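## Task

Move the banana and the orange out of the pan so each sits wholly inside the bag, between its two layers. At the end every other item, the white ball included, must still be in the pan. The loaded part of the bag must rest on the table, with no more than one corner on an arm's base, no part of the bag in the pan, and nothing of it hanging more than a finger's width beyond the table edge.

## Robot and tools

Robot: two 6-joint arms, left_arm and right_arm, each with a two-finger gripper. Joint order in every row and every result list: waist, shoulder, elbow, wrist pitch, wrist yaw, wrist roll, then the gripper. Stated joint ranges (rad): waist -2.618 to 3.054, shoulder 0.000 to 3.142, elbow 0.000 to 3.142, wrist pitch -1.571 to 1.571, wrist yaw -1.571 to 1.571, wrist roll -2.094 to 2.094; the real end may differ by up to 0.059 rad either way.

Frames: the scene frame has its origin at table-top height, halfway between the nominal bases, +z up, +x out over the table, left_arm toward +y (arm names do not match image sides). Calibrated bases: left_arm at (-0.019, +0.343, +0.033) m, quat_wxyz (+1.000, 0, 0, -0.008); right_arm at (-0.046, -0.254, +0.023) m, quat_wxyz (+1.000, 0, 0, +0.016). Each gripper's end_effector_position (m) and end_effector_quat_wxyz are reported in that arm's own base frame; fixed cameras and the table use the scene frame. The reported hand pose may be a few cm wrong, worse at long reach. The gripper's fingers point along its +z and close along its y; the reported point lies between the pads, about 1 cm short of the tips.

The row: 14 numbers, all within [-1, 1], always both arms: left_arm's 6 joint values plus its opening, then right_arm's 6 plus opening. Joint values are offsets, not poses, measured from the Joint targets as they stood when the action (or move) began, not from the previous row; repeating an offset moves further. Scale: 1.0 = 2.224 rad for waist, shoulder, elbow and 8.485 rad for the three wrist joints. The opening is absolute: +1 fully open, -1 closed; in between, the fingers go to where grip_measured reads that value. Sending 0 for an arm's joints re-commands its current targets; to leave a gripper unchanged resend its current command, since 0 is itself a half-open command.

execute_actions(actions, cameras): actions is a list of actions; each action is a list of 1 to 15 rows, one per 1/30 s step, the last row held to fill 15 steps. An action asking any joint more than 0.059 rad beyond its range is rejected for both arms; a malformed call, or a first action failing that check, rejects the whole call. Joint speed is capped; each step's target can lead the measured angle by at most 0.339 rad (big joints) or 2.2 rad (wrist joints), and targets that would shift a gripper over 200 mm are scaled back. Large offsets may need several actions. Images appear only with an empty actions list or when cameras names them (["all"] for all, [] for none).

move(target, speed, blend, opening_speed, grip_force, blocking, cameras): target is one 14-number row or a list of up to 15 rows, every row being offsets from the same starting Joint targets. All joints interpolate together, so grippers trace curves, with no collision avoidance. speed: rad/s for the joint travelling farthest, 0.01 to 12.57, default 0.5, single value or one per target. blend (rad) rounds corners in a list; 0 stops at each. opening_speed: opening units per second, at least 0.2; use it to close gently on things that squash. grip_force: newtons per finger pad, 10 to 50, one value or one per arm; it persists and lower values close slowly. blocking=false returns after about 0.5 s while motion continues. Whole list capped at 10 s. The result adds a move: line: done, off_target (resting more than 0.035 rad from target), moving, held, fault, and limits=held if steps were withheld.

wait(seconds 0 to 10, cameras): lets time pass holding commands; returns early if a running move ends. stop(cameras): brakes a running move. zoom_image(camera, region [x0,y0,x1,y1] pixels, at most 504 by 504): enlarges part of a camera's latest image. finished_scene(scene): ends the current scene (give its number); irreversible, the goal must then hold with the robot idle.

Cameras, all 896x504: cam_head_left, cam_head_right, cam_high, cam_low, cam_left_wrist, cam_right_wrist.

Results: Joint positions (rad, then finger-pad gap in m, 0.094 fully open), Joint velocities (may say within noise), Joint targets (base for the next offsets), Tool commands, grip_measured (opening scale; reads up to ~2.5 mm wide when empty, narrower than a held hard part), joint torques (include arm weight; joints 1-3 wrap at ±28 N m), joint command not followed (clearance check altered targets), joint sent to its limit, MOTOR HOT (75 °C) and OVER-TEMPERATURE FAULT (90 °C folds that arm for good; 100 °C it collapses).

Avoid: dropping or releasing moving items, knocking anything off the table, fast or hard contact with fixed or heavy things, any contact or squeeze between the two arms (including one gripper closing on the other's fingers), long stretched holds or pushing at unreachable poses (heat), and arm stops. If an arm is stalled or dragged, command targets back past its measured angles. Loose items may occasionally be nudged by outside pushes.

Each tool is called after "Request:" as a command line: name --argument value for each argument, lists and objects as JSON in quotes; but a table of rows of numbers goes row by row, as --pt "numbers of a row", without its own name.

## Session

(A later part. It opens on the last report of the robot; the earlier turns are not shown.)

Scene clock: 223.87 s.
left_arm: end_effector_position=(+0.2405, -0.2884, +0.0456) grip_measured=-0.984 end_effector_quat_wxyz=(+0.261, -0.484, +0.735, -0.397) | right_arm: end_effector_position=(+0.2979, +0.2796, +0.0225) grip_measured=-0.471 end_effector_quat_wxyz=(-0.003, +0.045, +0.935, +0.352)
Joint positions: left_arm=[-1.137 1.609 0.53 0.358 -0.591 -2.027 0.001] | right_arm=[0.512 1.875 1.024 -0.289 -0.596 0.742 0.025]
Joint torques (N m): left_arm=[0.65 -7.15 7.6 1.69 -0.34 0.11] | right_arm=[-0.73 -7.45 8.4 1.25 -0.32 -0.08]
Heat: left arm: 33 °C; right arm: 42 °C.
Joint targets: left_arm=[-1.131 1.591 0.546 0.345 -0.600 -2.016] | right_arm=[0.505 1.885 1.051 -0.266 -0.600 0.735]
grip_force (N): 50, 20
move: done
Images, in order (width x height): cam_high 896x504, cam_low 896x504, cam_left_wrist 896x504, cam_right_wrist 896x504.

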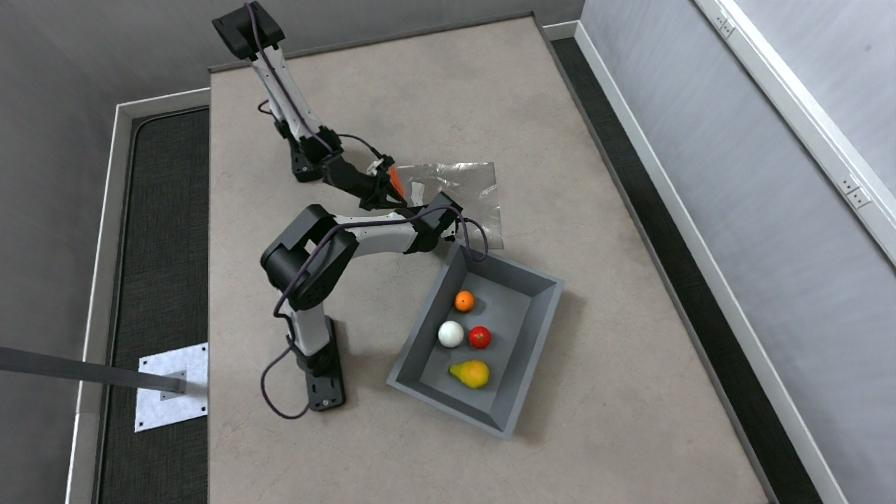

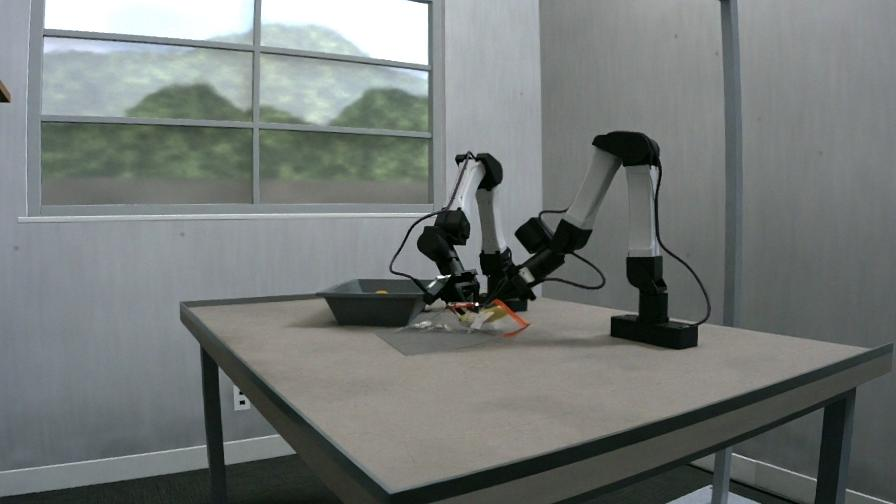

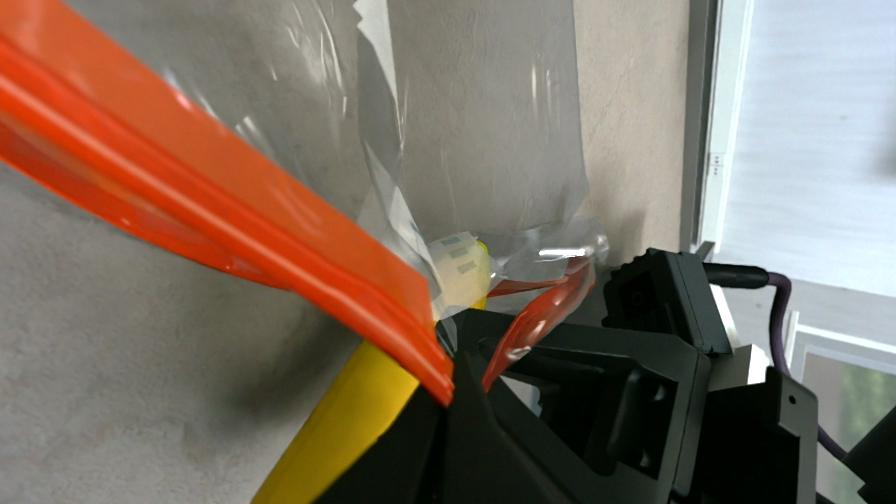

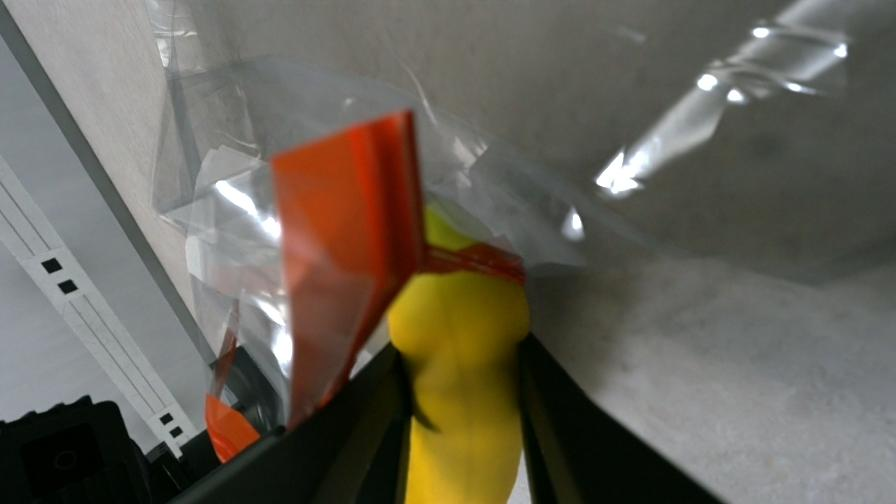

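Request:
move --target '[0,0,0,0,0,0,-1,0.025,-0.0389,-0.059,0.0053,0,0,-0.5]' --speed 0.3

Request:
move --target '[0,0,0,0,0,0,-1,0,0,0,0,0,0,-0.15]' --opening_speed 0.4 --cameras '["cam_right_wrist","cam_low","cam_left_wrist","cam_high"]'

Request:
zoom_image --camera "cam_low" --region '[440, 260, 560, 350]'

Scene clock: 225.47 s.
left_arm: end_effector_position=(+0.2405, -0.2884, +0.0456) grip_measured=-0.984 end_effector_quat_wxyz=(+0.261, -0.484, +0.735, -0.397) | right_arm: end_effector_position=(+0.2665, +0.2805, +0.0108) grip_measured=-0.471 end_effector_quat_wxyz=(-0.017, +0.027, +0.937, +0.348)
Joint positions: left_arm=[-1.137 1.609 0.53 0.358 -0.591 -2.027 0.001] | right_arm=[0.556 1.838 0.922 -0.24 -0.596 0.742 0.025]
Joint torques (N m): left_arm=[0.69 -7.12 7.64 1.69 -0.34 0.11] | right_arm=[0.44 -11.23 5.38 1.19 -0.32 -0.07]
Heat: left arm: 33 °C; right arm: 42 °C.
Joint targets: left_arm=[-1.131 1.591 0.546 0.345 -0.600 -2.016] | right_arm=[0.560 1.799 0.920 -0.221 -0.600 0.735]
grip_force (N): 50, 20
move: off_target (right_arm); right_arm: the shoulder is farthest, 0.040 rad from its target

Scene clock: 226.57 s.
left_arm: end_effector_position=(+0.2405, -0.2884, +0.0456) grip_measured=-0.984 end_effector_quat_wxyz=(+0.261, -0.484, +0.735, -0.397) | right_arm: end_effector_position=(+0.2666, +0.2806, +0.0109) grip_measured=-0.151 end_effector_quat_wxyz=(-0.017, +0.027, +0.937, +0.348)
Joint positions: left_arm=[-1.137 1.609 0.53 0.358 -0.591 -2.027 0.001] | right_arm=[0.556 1.838 0.922 -0.24 -0.596 0.742 0.04]
Joint torques (N m): left_arm=[0.66 -7.1 7.61 1.69 -0.34 0.11] | right_arm=[0.43 -11.26 5.37 1.18 -0.32 -0.08]
Heat: left arm: 33 °C; right arm: 42 °C.
Joint targets: left_arm=[-1.131 1.591 0.546 0.345 -0.600 -2.016] | right_arm=[0.560 1.799 0.920 -0.221 -0.600 0.735]
grip_force (N): 50, 20
move: off_target (right_arm); right_arm: the shoulder is farthest, 0.039 rad from its target
Images, in order (width x height): cam_high 896x504, cam_low 896x504, cam_left_wrist 896x504, cam_right_wrist 896x504.

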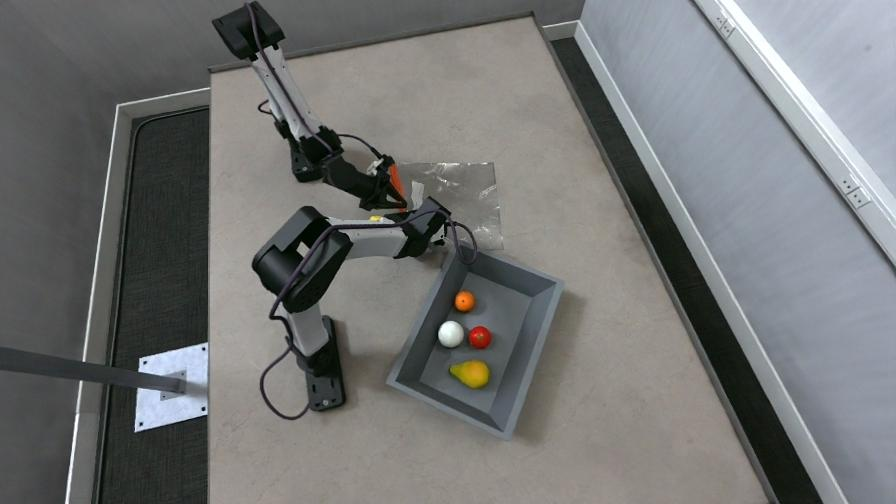

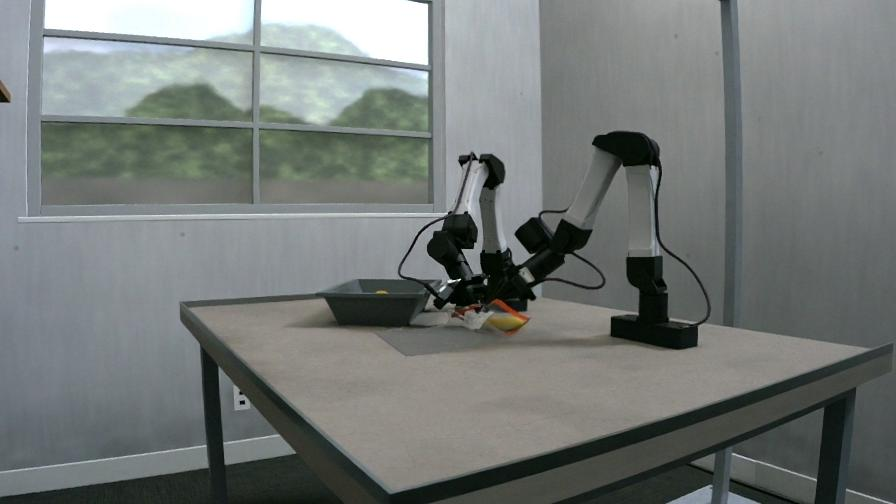

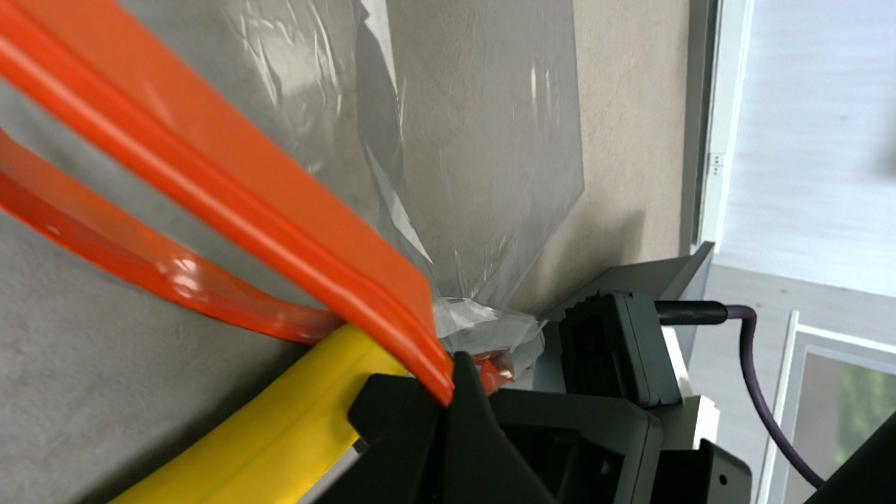

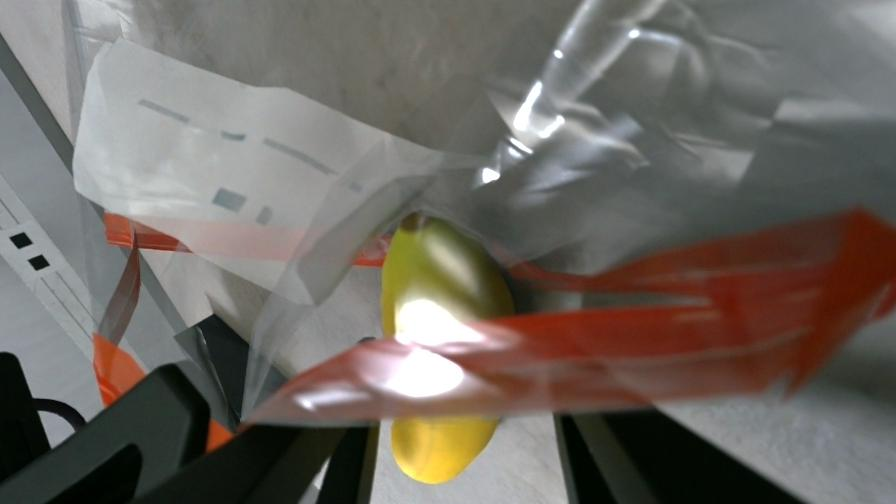

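Scaled by 4.200 from the camera's 896x504 image, which has a finer 1280x720 frame.

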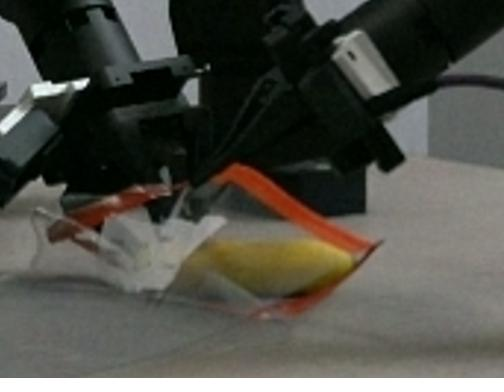

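Request:
move --target '[0,0,0,0,0,0,-1,0.0406,-0.039,-0.0392,0,0,0,-0.15]' --speed 0.2 --cameras '["cam_right_wrist","cam_low","cam_left_wrist"]'

Request:
zoom_image --camera "cam_low" --region '[440, 260, 560, 350]'

Scene clock: 227.80 s.
left_arm: end_effector_position=(+0.2405, -0.2884, +0.0456) grip_measured=-0.984 end_effector_quat_wxyz=(+0.261, -0.484, +0.735, -0.397) | right_arm: end_effector_position=(+0.2241, +0.2908, +0.0179) grip_measured=-0.151 end_effector_quat_wxyz=(-0.028, -0.017, +0.936, +0.350)
Joint positions: left_arm=[-1.137 1.609 0.53 0.358 -0.591 -2.027 0.001] | right_arm=[0.645 1.748 0.836 -0.234 -0.596 0.742 0.04]
Joint torques (N m): left_arm=[0.66 -7.13 7.61 1.69 -0.34 0.11] | right_arm=[0.62 -10.15 5.24 1.16 -0.31 -0.08]
Heat: left arm: 33 °C; right arm: 43 °C.
Joint targets: left_arm=[-1.131 1.591 0.546 0.345 -0.600 -2.016] | right_arm=[0.650 1.712 0.833 -0.220 -0.600 0.735]
grip_force (N): 50, 20
move: done
Images, in order (width x height): cam_low 896x504, cam_left_wrist 896x504, cam_right_wrist 896x504.

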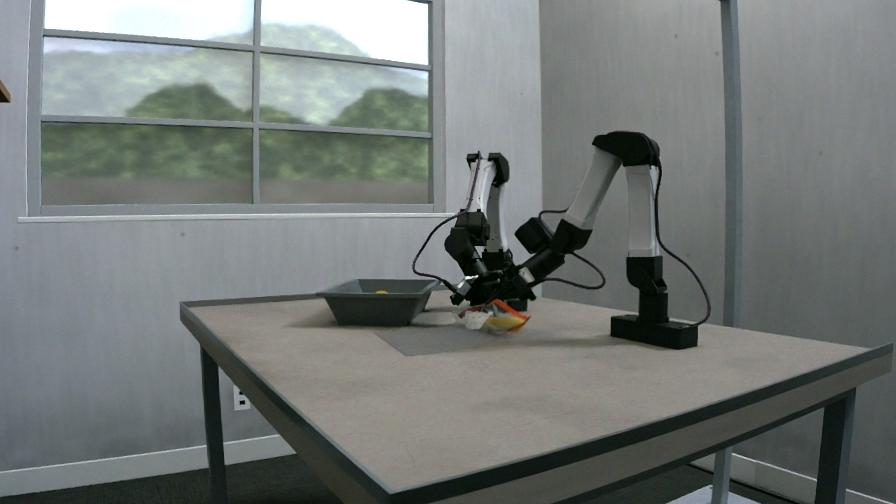

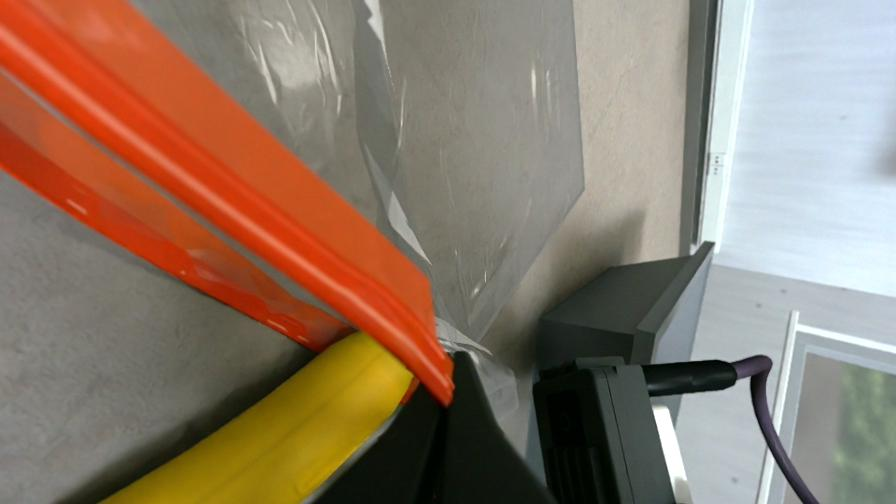

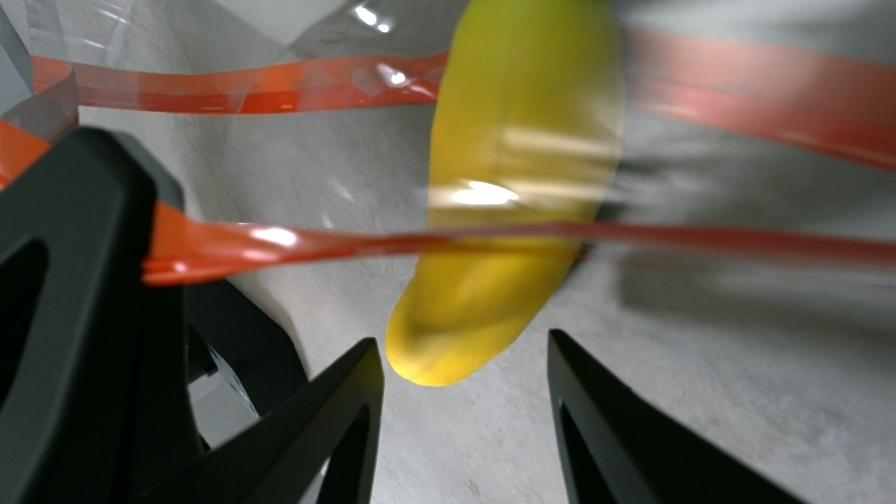

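Scaled by 4.200 from the camera's 896x504 image, which has a finer 1280x720 frame.

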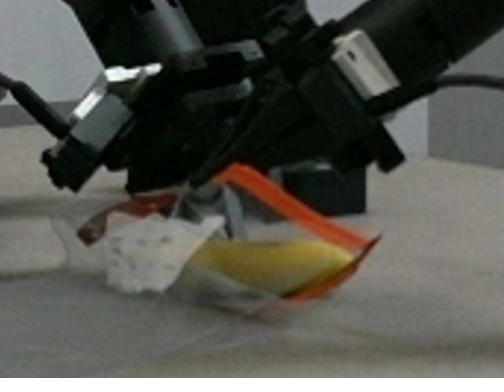

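Request:
move --target '[0,0,0,0,0,0,-1,0.0186,-0.0144,-0.0192,0.0012,0,0,-0.15]' --speed 0.3

Request:
move --target '[0,0,0,0,0,0,-1,0,0,0,0,0,0,-0.95]' --opening_speed 1 --cameras '["cam_right_wrist","cam_low","cam_left_wrist"]'

Scene clock: 229.23 s.
left_arm: end_effector_position=(+0.2405, -0.2884, +0.0456) grip_measured=-0.984 end_effector_quat_wxyz=(+0.261, -0.484, +0.735, -0.397) | right_arm: end_effector_position=(+0.2038, +0.2930, +0.0169) grip_measured=-0.151 end_effector_quat_wxyz=(-0.037, -0.035, +0.936, +0.348)
Joint positions: left_arm=[-1.137 1.609 0.53 0.358 -0.591 -2.027 0.001] | right_arm=[0.686 1.716 0.794 -0.227 -0.596 0.742 0.04]
Joint torques (N m): left_arm=[0.69 -7.15 7.61 1.68 -0.34 0.11] | right_arm=[0.58 -9.83 5.2 1.17 -0.31 -0.08]
Heat: left arm: 33 °C; right arm: 43 °C.
Joint targets: left_arm=[-1.131 1.591 0.546 0.345 -0.600 -2.016] | right_arm=[0.692 1.680 0.790 -0.210 -0.600 0.735]
grip_force (N): 50, 20
move: off_target (right_arm); right_arm: the shoulder is farthest, 0.036 rad from its target

Scene clock: 232.30 s.
left_arm: end_effector_position=(+0.2405, -0.2884, +0.0456) grip_measured=-0.984 end_effector_quat_wxyz=(+0.261, -0.484, +0.735, -0.397) | right_arm: end_effector_position=(+0.2039, +0.2931, +0.0169) grip_measured=-0.949 end_effector_quat_wxyz=(-0.036, -0.035, +0.936, +0.348)
Joint positions: left_arm=[-1.137 1.609 0.53 0.358 -0.591 -2.027 0.001] | right_arm=[0.686 1.716 0.794 -0.226 -0.596 0.742 0.002]
Joint torques (N m): left_arm=[0.68 -7.15 7.64 1.68 -0.34 0.11] | right_arm=[0.61 -9.84 5.23 1.17 -0.31 -0.07]
Heat: left arm: 33 °C; right arm: 43 °C.
Joint targets: left_arm=[-1.131 1.591 0.546 0.345 -0.600 -2.016] | right_arm=[0.692 1.680 0.790 -0.211 -0.600 0.735]
grip_force (N): 50, 20
move: off_target (right_arm); right_arm: the shoulder is farthest, 0.036 rad from its target
Images, in order (width x height): cam_low 896x504, cam_left_wrist 896x504, cam_right_wrist 896x504.

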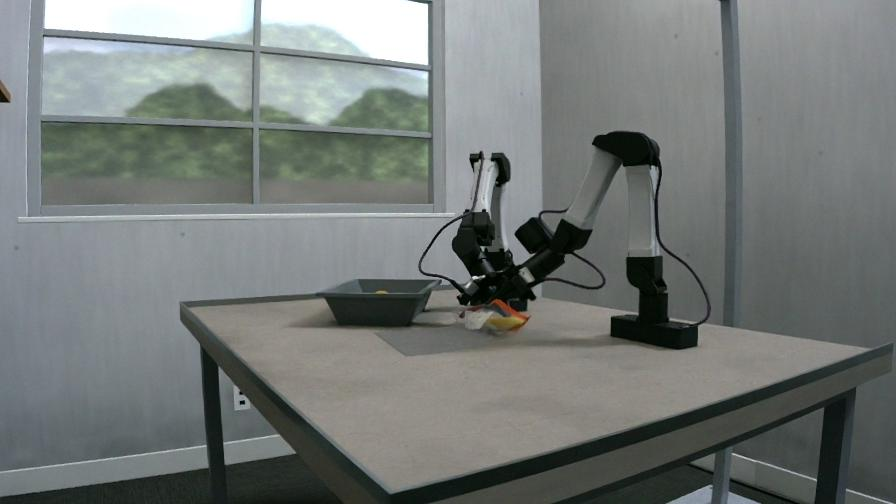

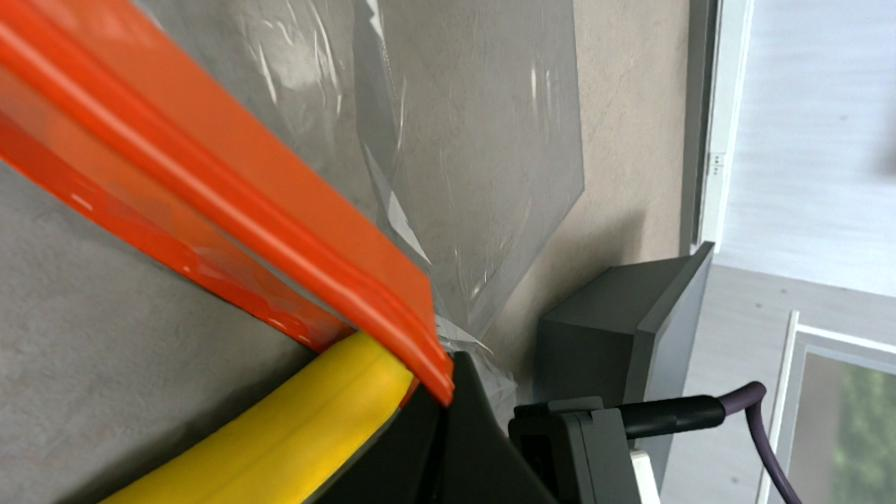

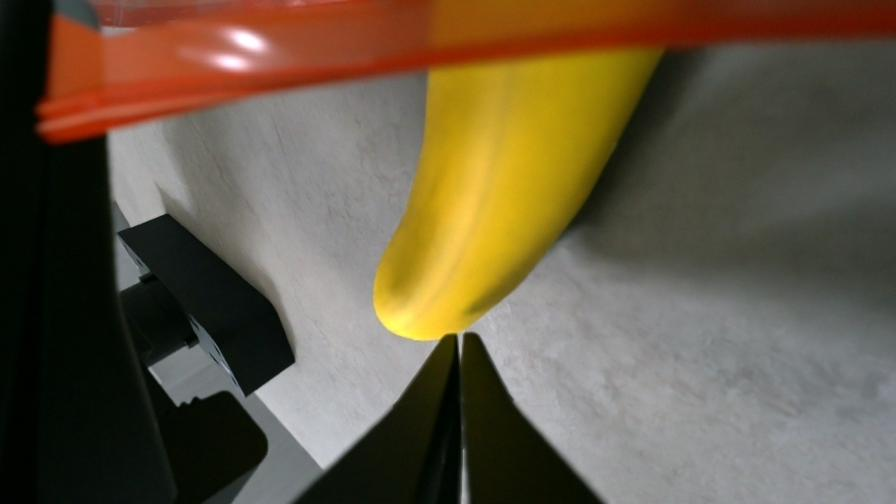

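Request:
move --target '[0,0,0,0,0,0,-1,-0.0514,0.0925,0.0867,0.001,0,0,-0.95]' --speed 0.2 --cameras '["cam_right_wrist","cam_low","cam_left_wrist","cam_high"]'

Request:
zoom_image --camera "cam_low" --region '[440, 260, 560, 350]'

Scene clock: 233.97 s.
left_arm: end_effector_position=(+0.2407, -0.2882, +0.0457) grip_measured=-0.984 end_effector_quat_wxyz=(+0.262, -0.484, +0.735, -0.397) | right_arm: end_effector_position=(+0.2667, +0.3023, +0.0192) grip_measured=-0.949 end_effector_quat_wxyz=(-0.019, +0.000, +0.929, +0.371)
Joint positions: left_arm=[-1.137 1.609 0.53 0.358 -0.593 -2.027 0.001] | right_arm=[0.59 1.864 0.964 -0.216 -0.633 0.742 0.002]
Joint torques (N m): left_arm=[0.66 -7.12 7.6 1.69 -0.33 0.1] | right_arm=[-1.18 -6.17 7.49 1.19 0.02 -0.08]
Heat: left arm: 33 °C; right arm: 43 °C.
Joint targets: left_arm=[-1.131 1.591 0.546 0.345 -0.600 -2.016] | right_arm=[0.577 1.886 0.983 -0.202 -0.600 0.735]
grip_force (N): 50, 20
move: done
Images, in order (width x height): cam_high 896x504, cam_low 896x504, cam_left_wrist 896x504, cam_right_wrist 896x504.

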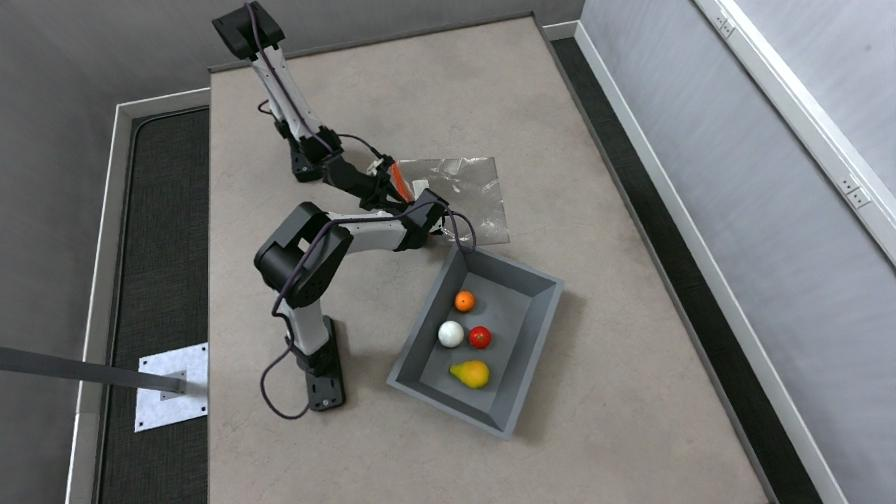

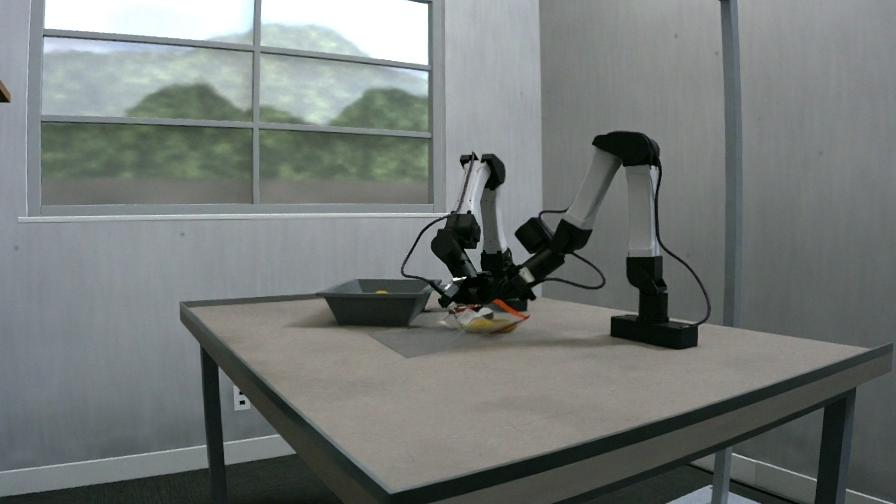

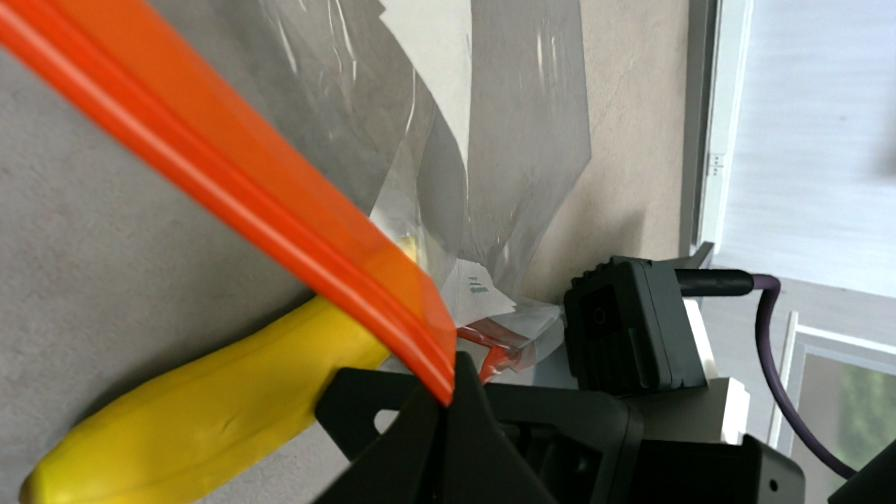

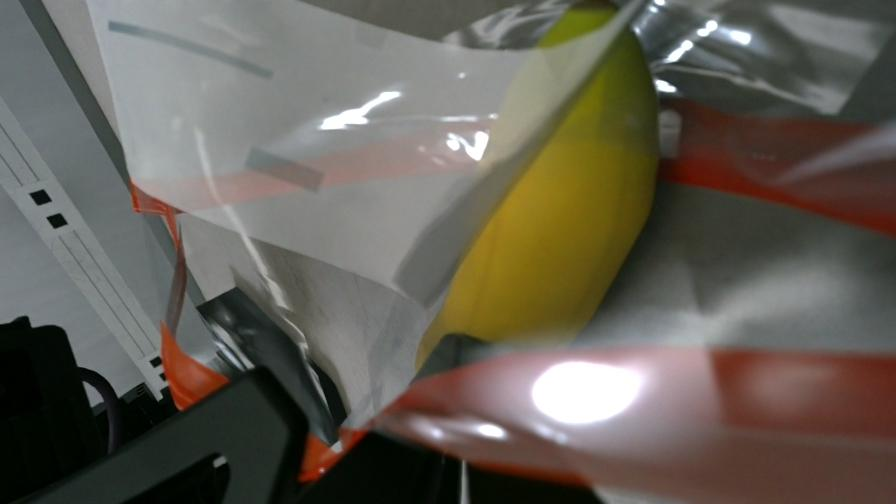

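Scaled by 4.200 from the camera's 896x504 image, which has a finer 1280x720 frame.

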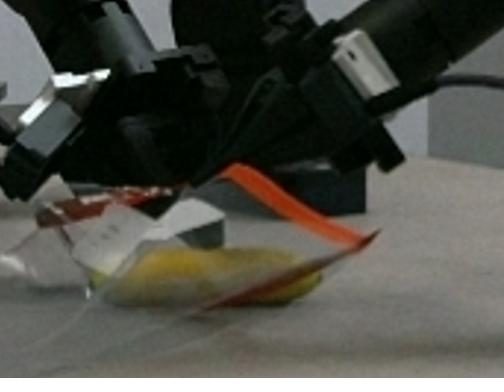

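Request:
wait --seconds 0 --cameras '["cam_head_left","cam_head_right","cam_high"]'

Request:
zoom_image --camera "cam_head_left" --region '[310, 220, 490, 350]'

Request:
zoom_image --camera "cam_head_right" --region '[270, 220, 490, 380]'

Scene clock: 235.07 s.
left_arm: end_effector_position=(+0.2407, -0.2882, +0.0457) grip_measured=-0.984 end_effector_quat_wxyz=(+0.262, -0.484, +0.735, -0.397) | right_arm: end_effector_position=(+0.2667, +0.3023, +0.0192) grip_measured=-0.949 end_effector_quat_wxyz=(-0.019, +0.000, +0.929, +0.371)
Joint positions: left_arm=[-1.137 1.609 0.53 0.358 -0.593 -2.027 0.001] | right_arm=[0.59 1.864 0.964 -0.216 -0.633 0.742 0.002]
Joint torques (N m): left_arm=[0.68 -7.13 7.62 1.69 -0.32 0.11] | right_arm=[-1.17 -6.19 7.49 1.2 0.03 -0.08]
Heat: left arm: 33 °C; right arm: 43 °C.
Joint targets: left_arm=[-1.131 1.591 0.546 0.345 -0.600 -2.016] | right_arm=[0.577 1.886 0.983 -0.202 -0.600 0.735]
Tool commands: left_gripper/opening=-1.0 right_gripper/opening=-0.95
grip_force (N): 50, 20
Images, in order (width x height): cam_head_left 896x504, cam_head_right 896x504, cam_high 896x504.

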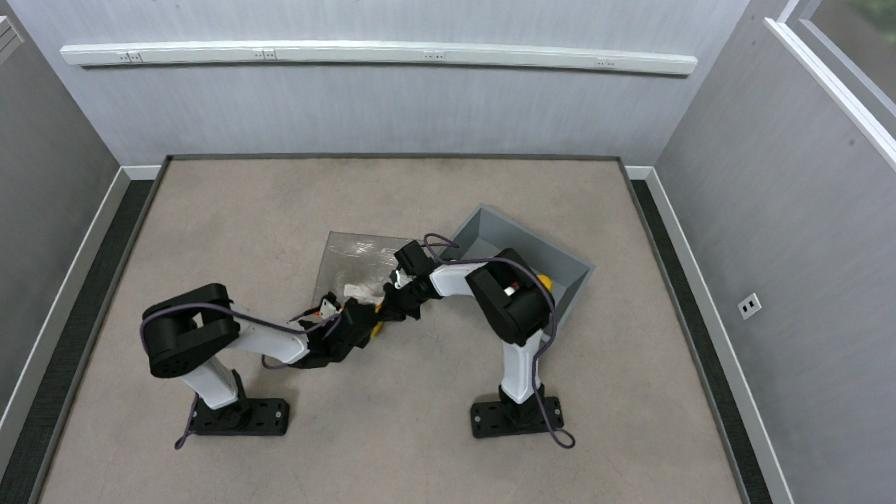

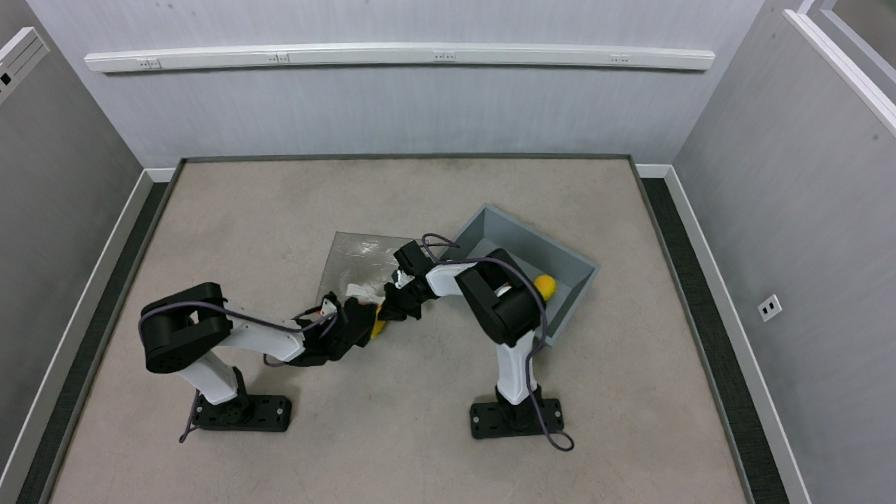

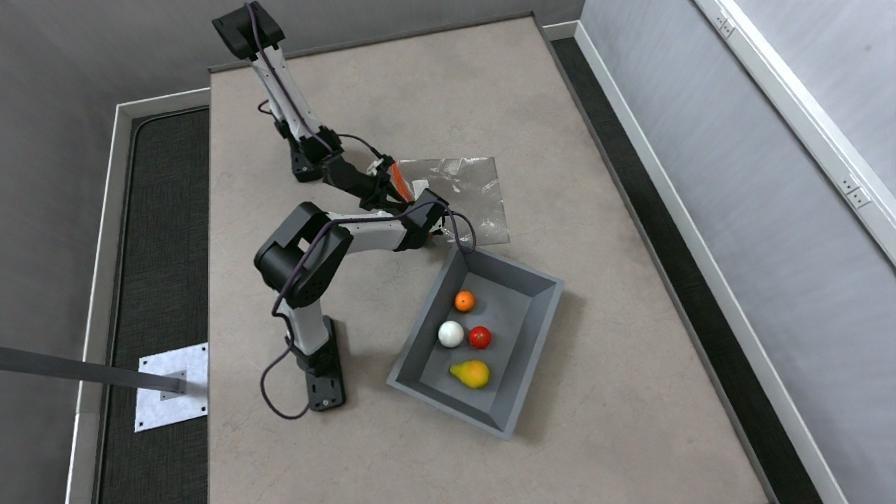

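Scaled by 2.800 from the camera's 896x504 image, which has a finer 1280x720 frame.

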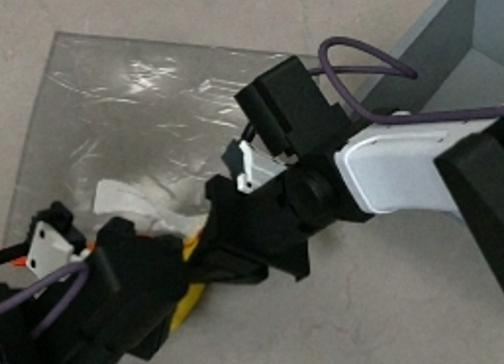

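Scaled by 2.291 from the camera's 896x504 image, which has a finer 1280x720 frame.

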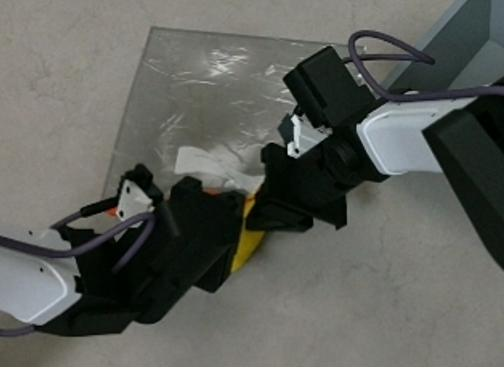

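Request:
move --target '[0,0,0,0,0,0,-1,0.0188,-0.0969,-0.1074,0.0033,0,0,-0.95]' --speed 0.3

Request:
move --target '[0,0,0,0,0,0,-1,0,0,0,0,0,0,0]' --opening_speed 1.5 --cameras '["cam_right_wrist","cam_low","cam_left_wrist","cam_head_left"]'

Request:
zoom_image --camera "cam_low" --region '[440, 260, 560, 350]'

Request:
zoom_image --camera "cam_head_left" --region '[310, 220, 490, 350]'

Scene clock: 236.93 s.
left_arm: end_effector_position=(+0.2407, -0.2882, +0.0457) grip_measured=-0.984 end_effector_quat_wxyz=(+0.262, -0.484, +0.735, -0.397) | right_arm: end_effector_position=(+0.2167, +0.2740, +0.0124) grip_measured=-0.949 end_effector_quat_wxyz=(-0.026, -0.003, +0.935, +0.355)
Joint positions: left_arm=[-1.137 1.609 0.53 0.358 -0.593 -2.027 0.001] | right_arm=[0.613 1.703 0.748 -0.189 -0.609 0.742 0.002]
Joint torques (N m): left_arm=[0.69 -7.16 7.61 1.68 -0.33 0.11] | right_arm=[0.65 -9.36 5.11 1.16 -0.24 -0.08]
Heat: left arm: 33 °C; right arm: 43 °C.
Joint targets: left_arm=[-1.131 1.591 0.546 0.345 -0.600 -2.016] | right_arm=[0.619 1.671 0.744 -0.174 -0.600 0.735]
grip_force (N): 50, 20
move: done

Scene clock: 237.80 s.
left_arm: end_effector_position=(+0.2407, -0.2882, +0.0457) grip_measured=-0.984 end_effector_quat_wxyz=(+0.262, -0.484, +0.735, -0.397) | right_arm: end_effector_position=(+0.2168, +0.2739, +0.0124) grip_measured=-0.001 end_effector_quat_wxyz=(-0.026, -0.003, +0.935, +0.355)
Joint positions: left_arm=[-1.137 1.609 0.53 0.358 -0.593 -2.027 0.001] | right_arm=[0.613 1.703 0.748 -0.189 -0.608 0.742 0.047]
Joint torques (N m): left_arm=[0.66 -7.09 7.66 1.7 -0.32 0.11] | right_arm=[0.65 -9.39 5.11 1.17 -0.19 -0.08]
Heat: left arm: 33 °C; right arm: 43 °C.
Joint targets: left_arm=[-1.131 1.591 0.546 0.345 -0.600 -2.016] | right_arm=[0.619 1.671 0.744 -0.174 -0.600 0.735]
grip_force (N): 50, 20
move: done
Images, in order (width x height): cam_head_left 896x504, cam_low 896x504, cam_left_wrist 896x504, cam_right_wrist 896x504.

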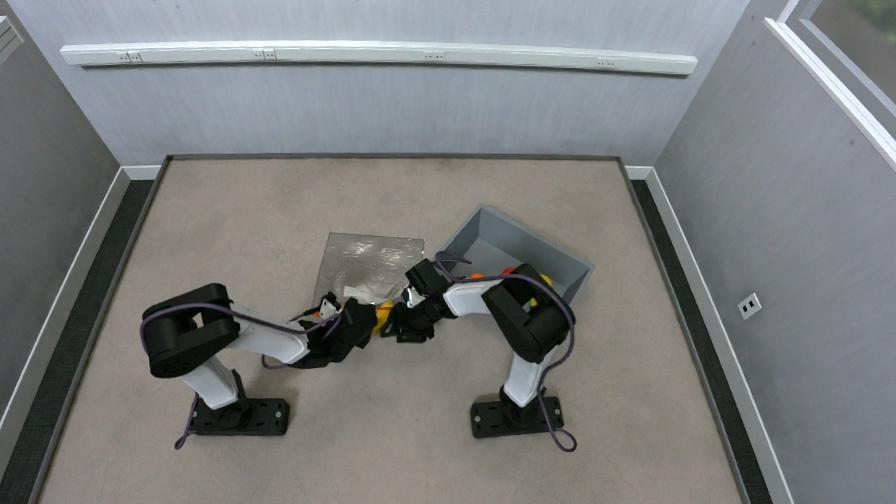

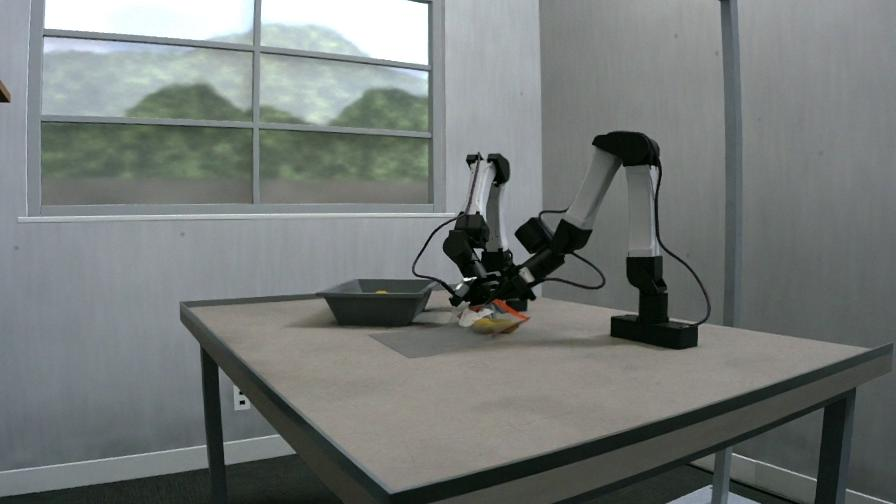

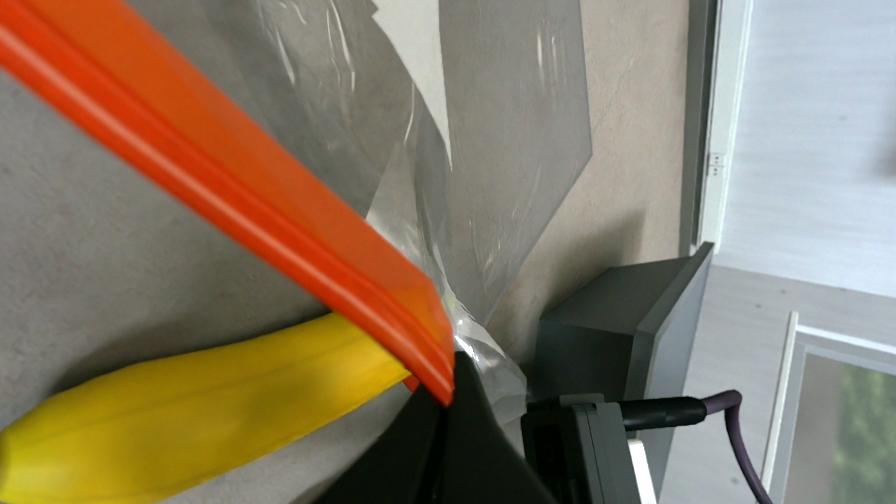

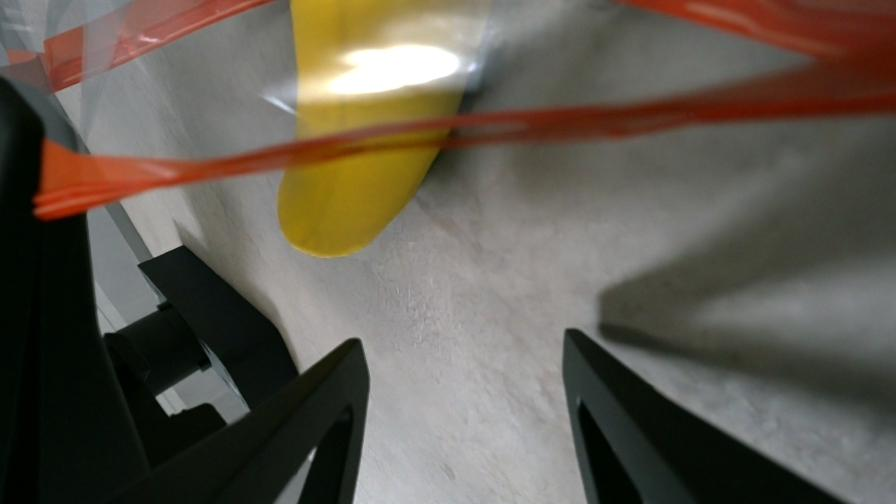

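Scaled by 4.200 from the camera's 896x504 image, which has a finer 1280x720 frame.

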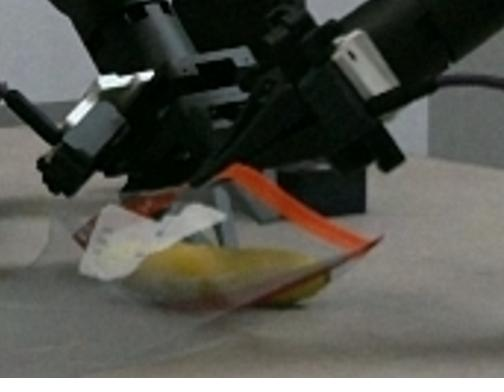

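Scaled by 2.800 from the camera's 896x504 image, which has a finer 1280x720 frame.

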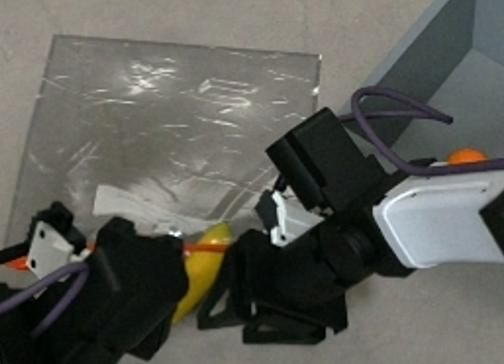

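Request:
move --target '[0,0,0,0,0,0,-1,0.021,0.0637,0.0762,-0.0032,0,0,-0.15]' --speed 0.2 --cameras '["cam_right_wrist","cam_low","cam_left_wrist"]'

Request:
zoom_image --camera "cam_low" --region '[440, 260, 560, 350]'

Scene clock: 239.80 s.
left_arm: end_effector_position=(+0.2413, -0.2864, +0.0449) grip_measured=-0.984 end_effector_quat_wxyz=(+0.264, -0.485, +0.735, -0.394) | right_arm: end_effector_position=(+0.2339, +0.3054, +0.0174) grip_measured=-0.149 end_effector_quat_wxyz=(-0.024, -0.027, +0.933, +0.359)
Joint positions: left_arm=[-1.135 1.609 0.53 0.351 -0.596 -2.027 0.001] | right_arm=[0.657 1.802 0.887 -0.207 -0.605 0.742 0.04]
Joint torques (N m): left_arm=[0.54 -7.13 7.58 1.75 -0.3 0.1] | right_arm=[0.92 -6.65 8.31 1.08 -0.22 -0.08]
Heat: left arm: 33 °C; right arm: 43 °C.
Joint targets: left_arm=[-1.131 1.591 0.546 0.345 -0.600 -2.016] | right_arm=[0.666 1.812 0.914 -0.201 -0.600 0.735]
grip_force (N): 50, 20
move: done
Images, in order (width x height): cam_low 896x504, cam_left_wrist 896x504, cam_right_wrist 896x504.

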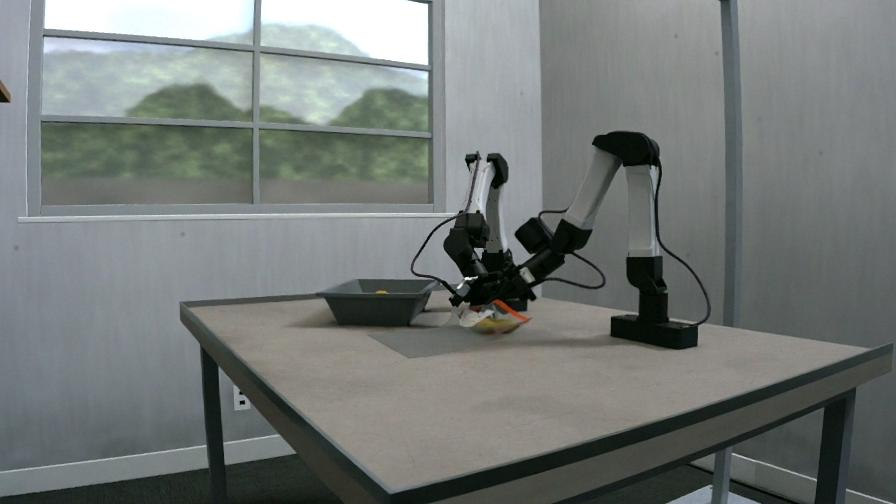

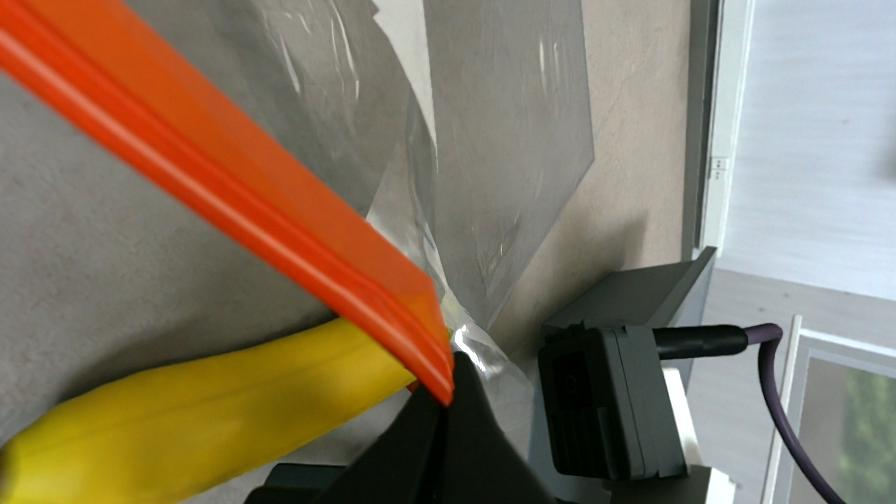

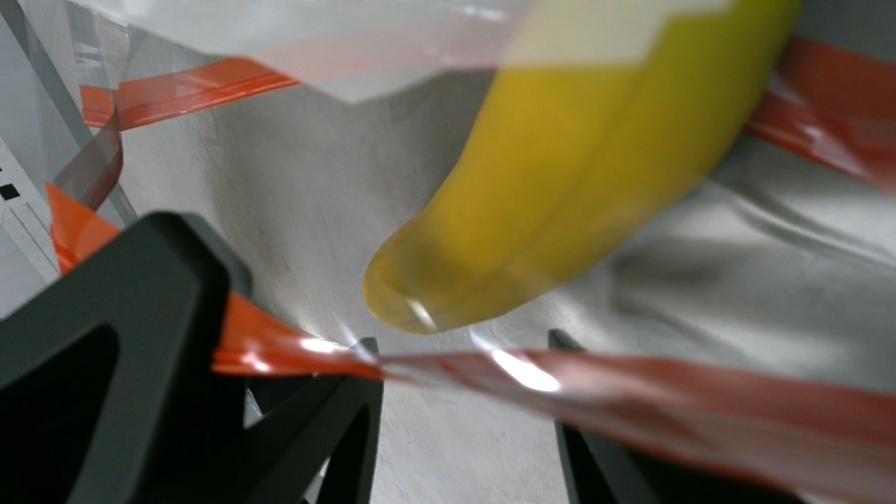

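Scaled by 4.200 from the camera's 896x504 image, which has a finer 1280x720 frame.

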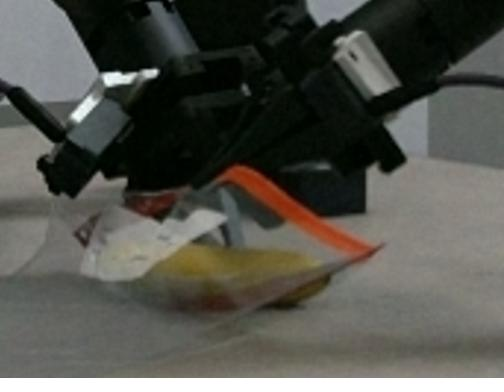

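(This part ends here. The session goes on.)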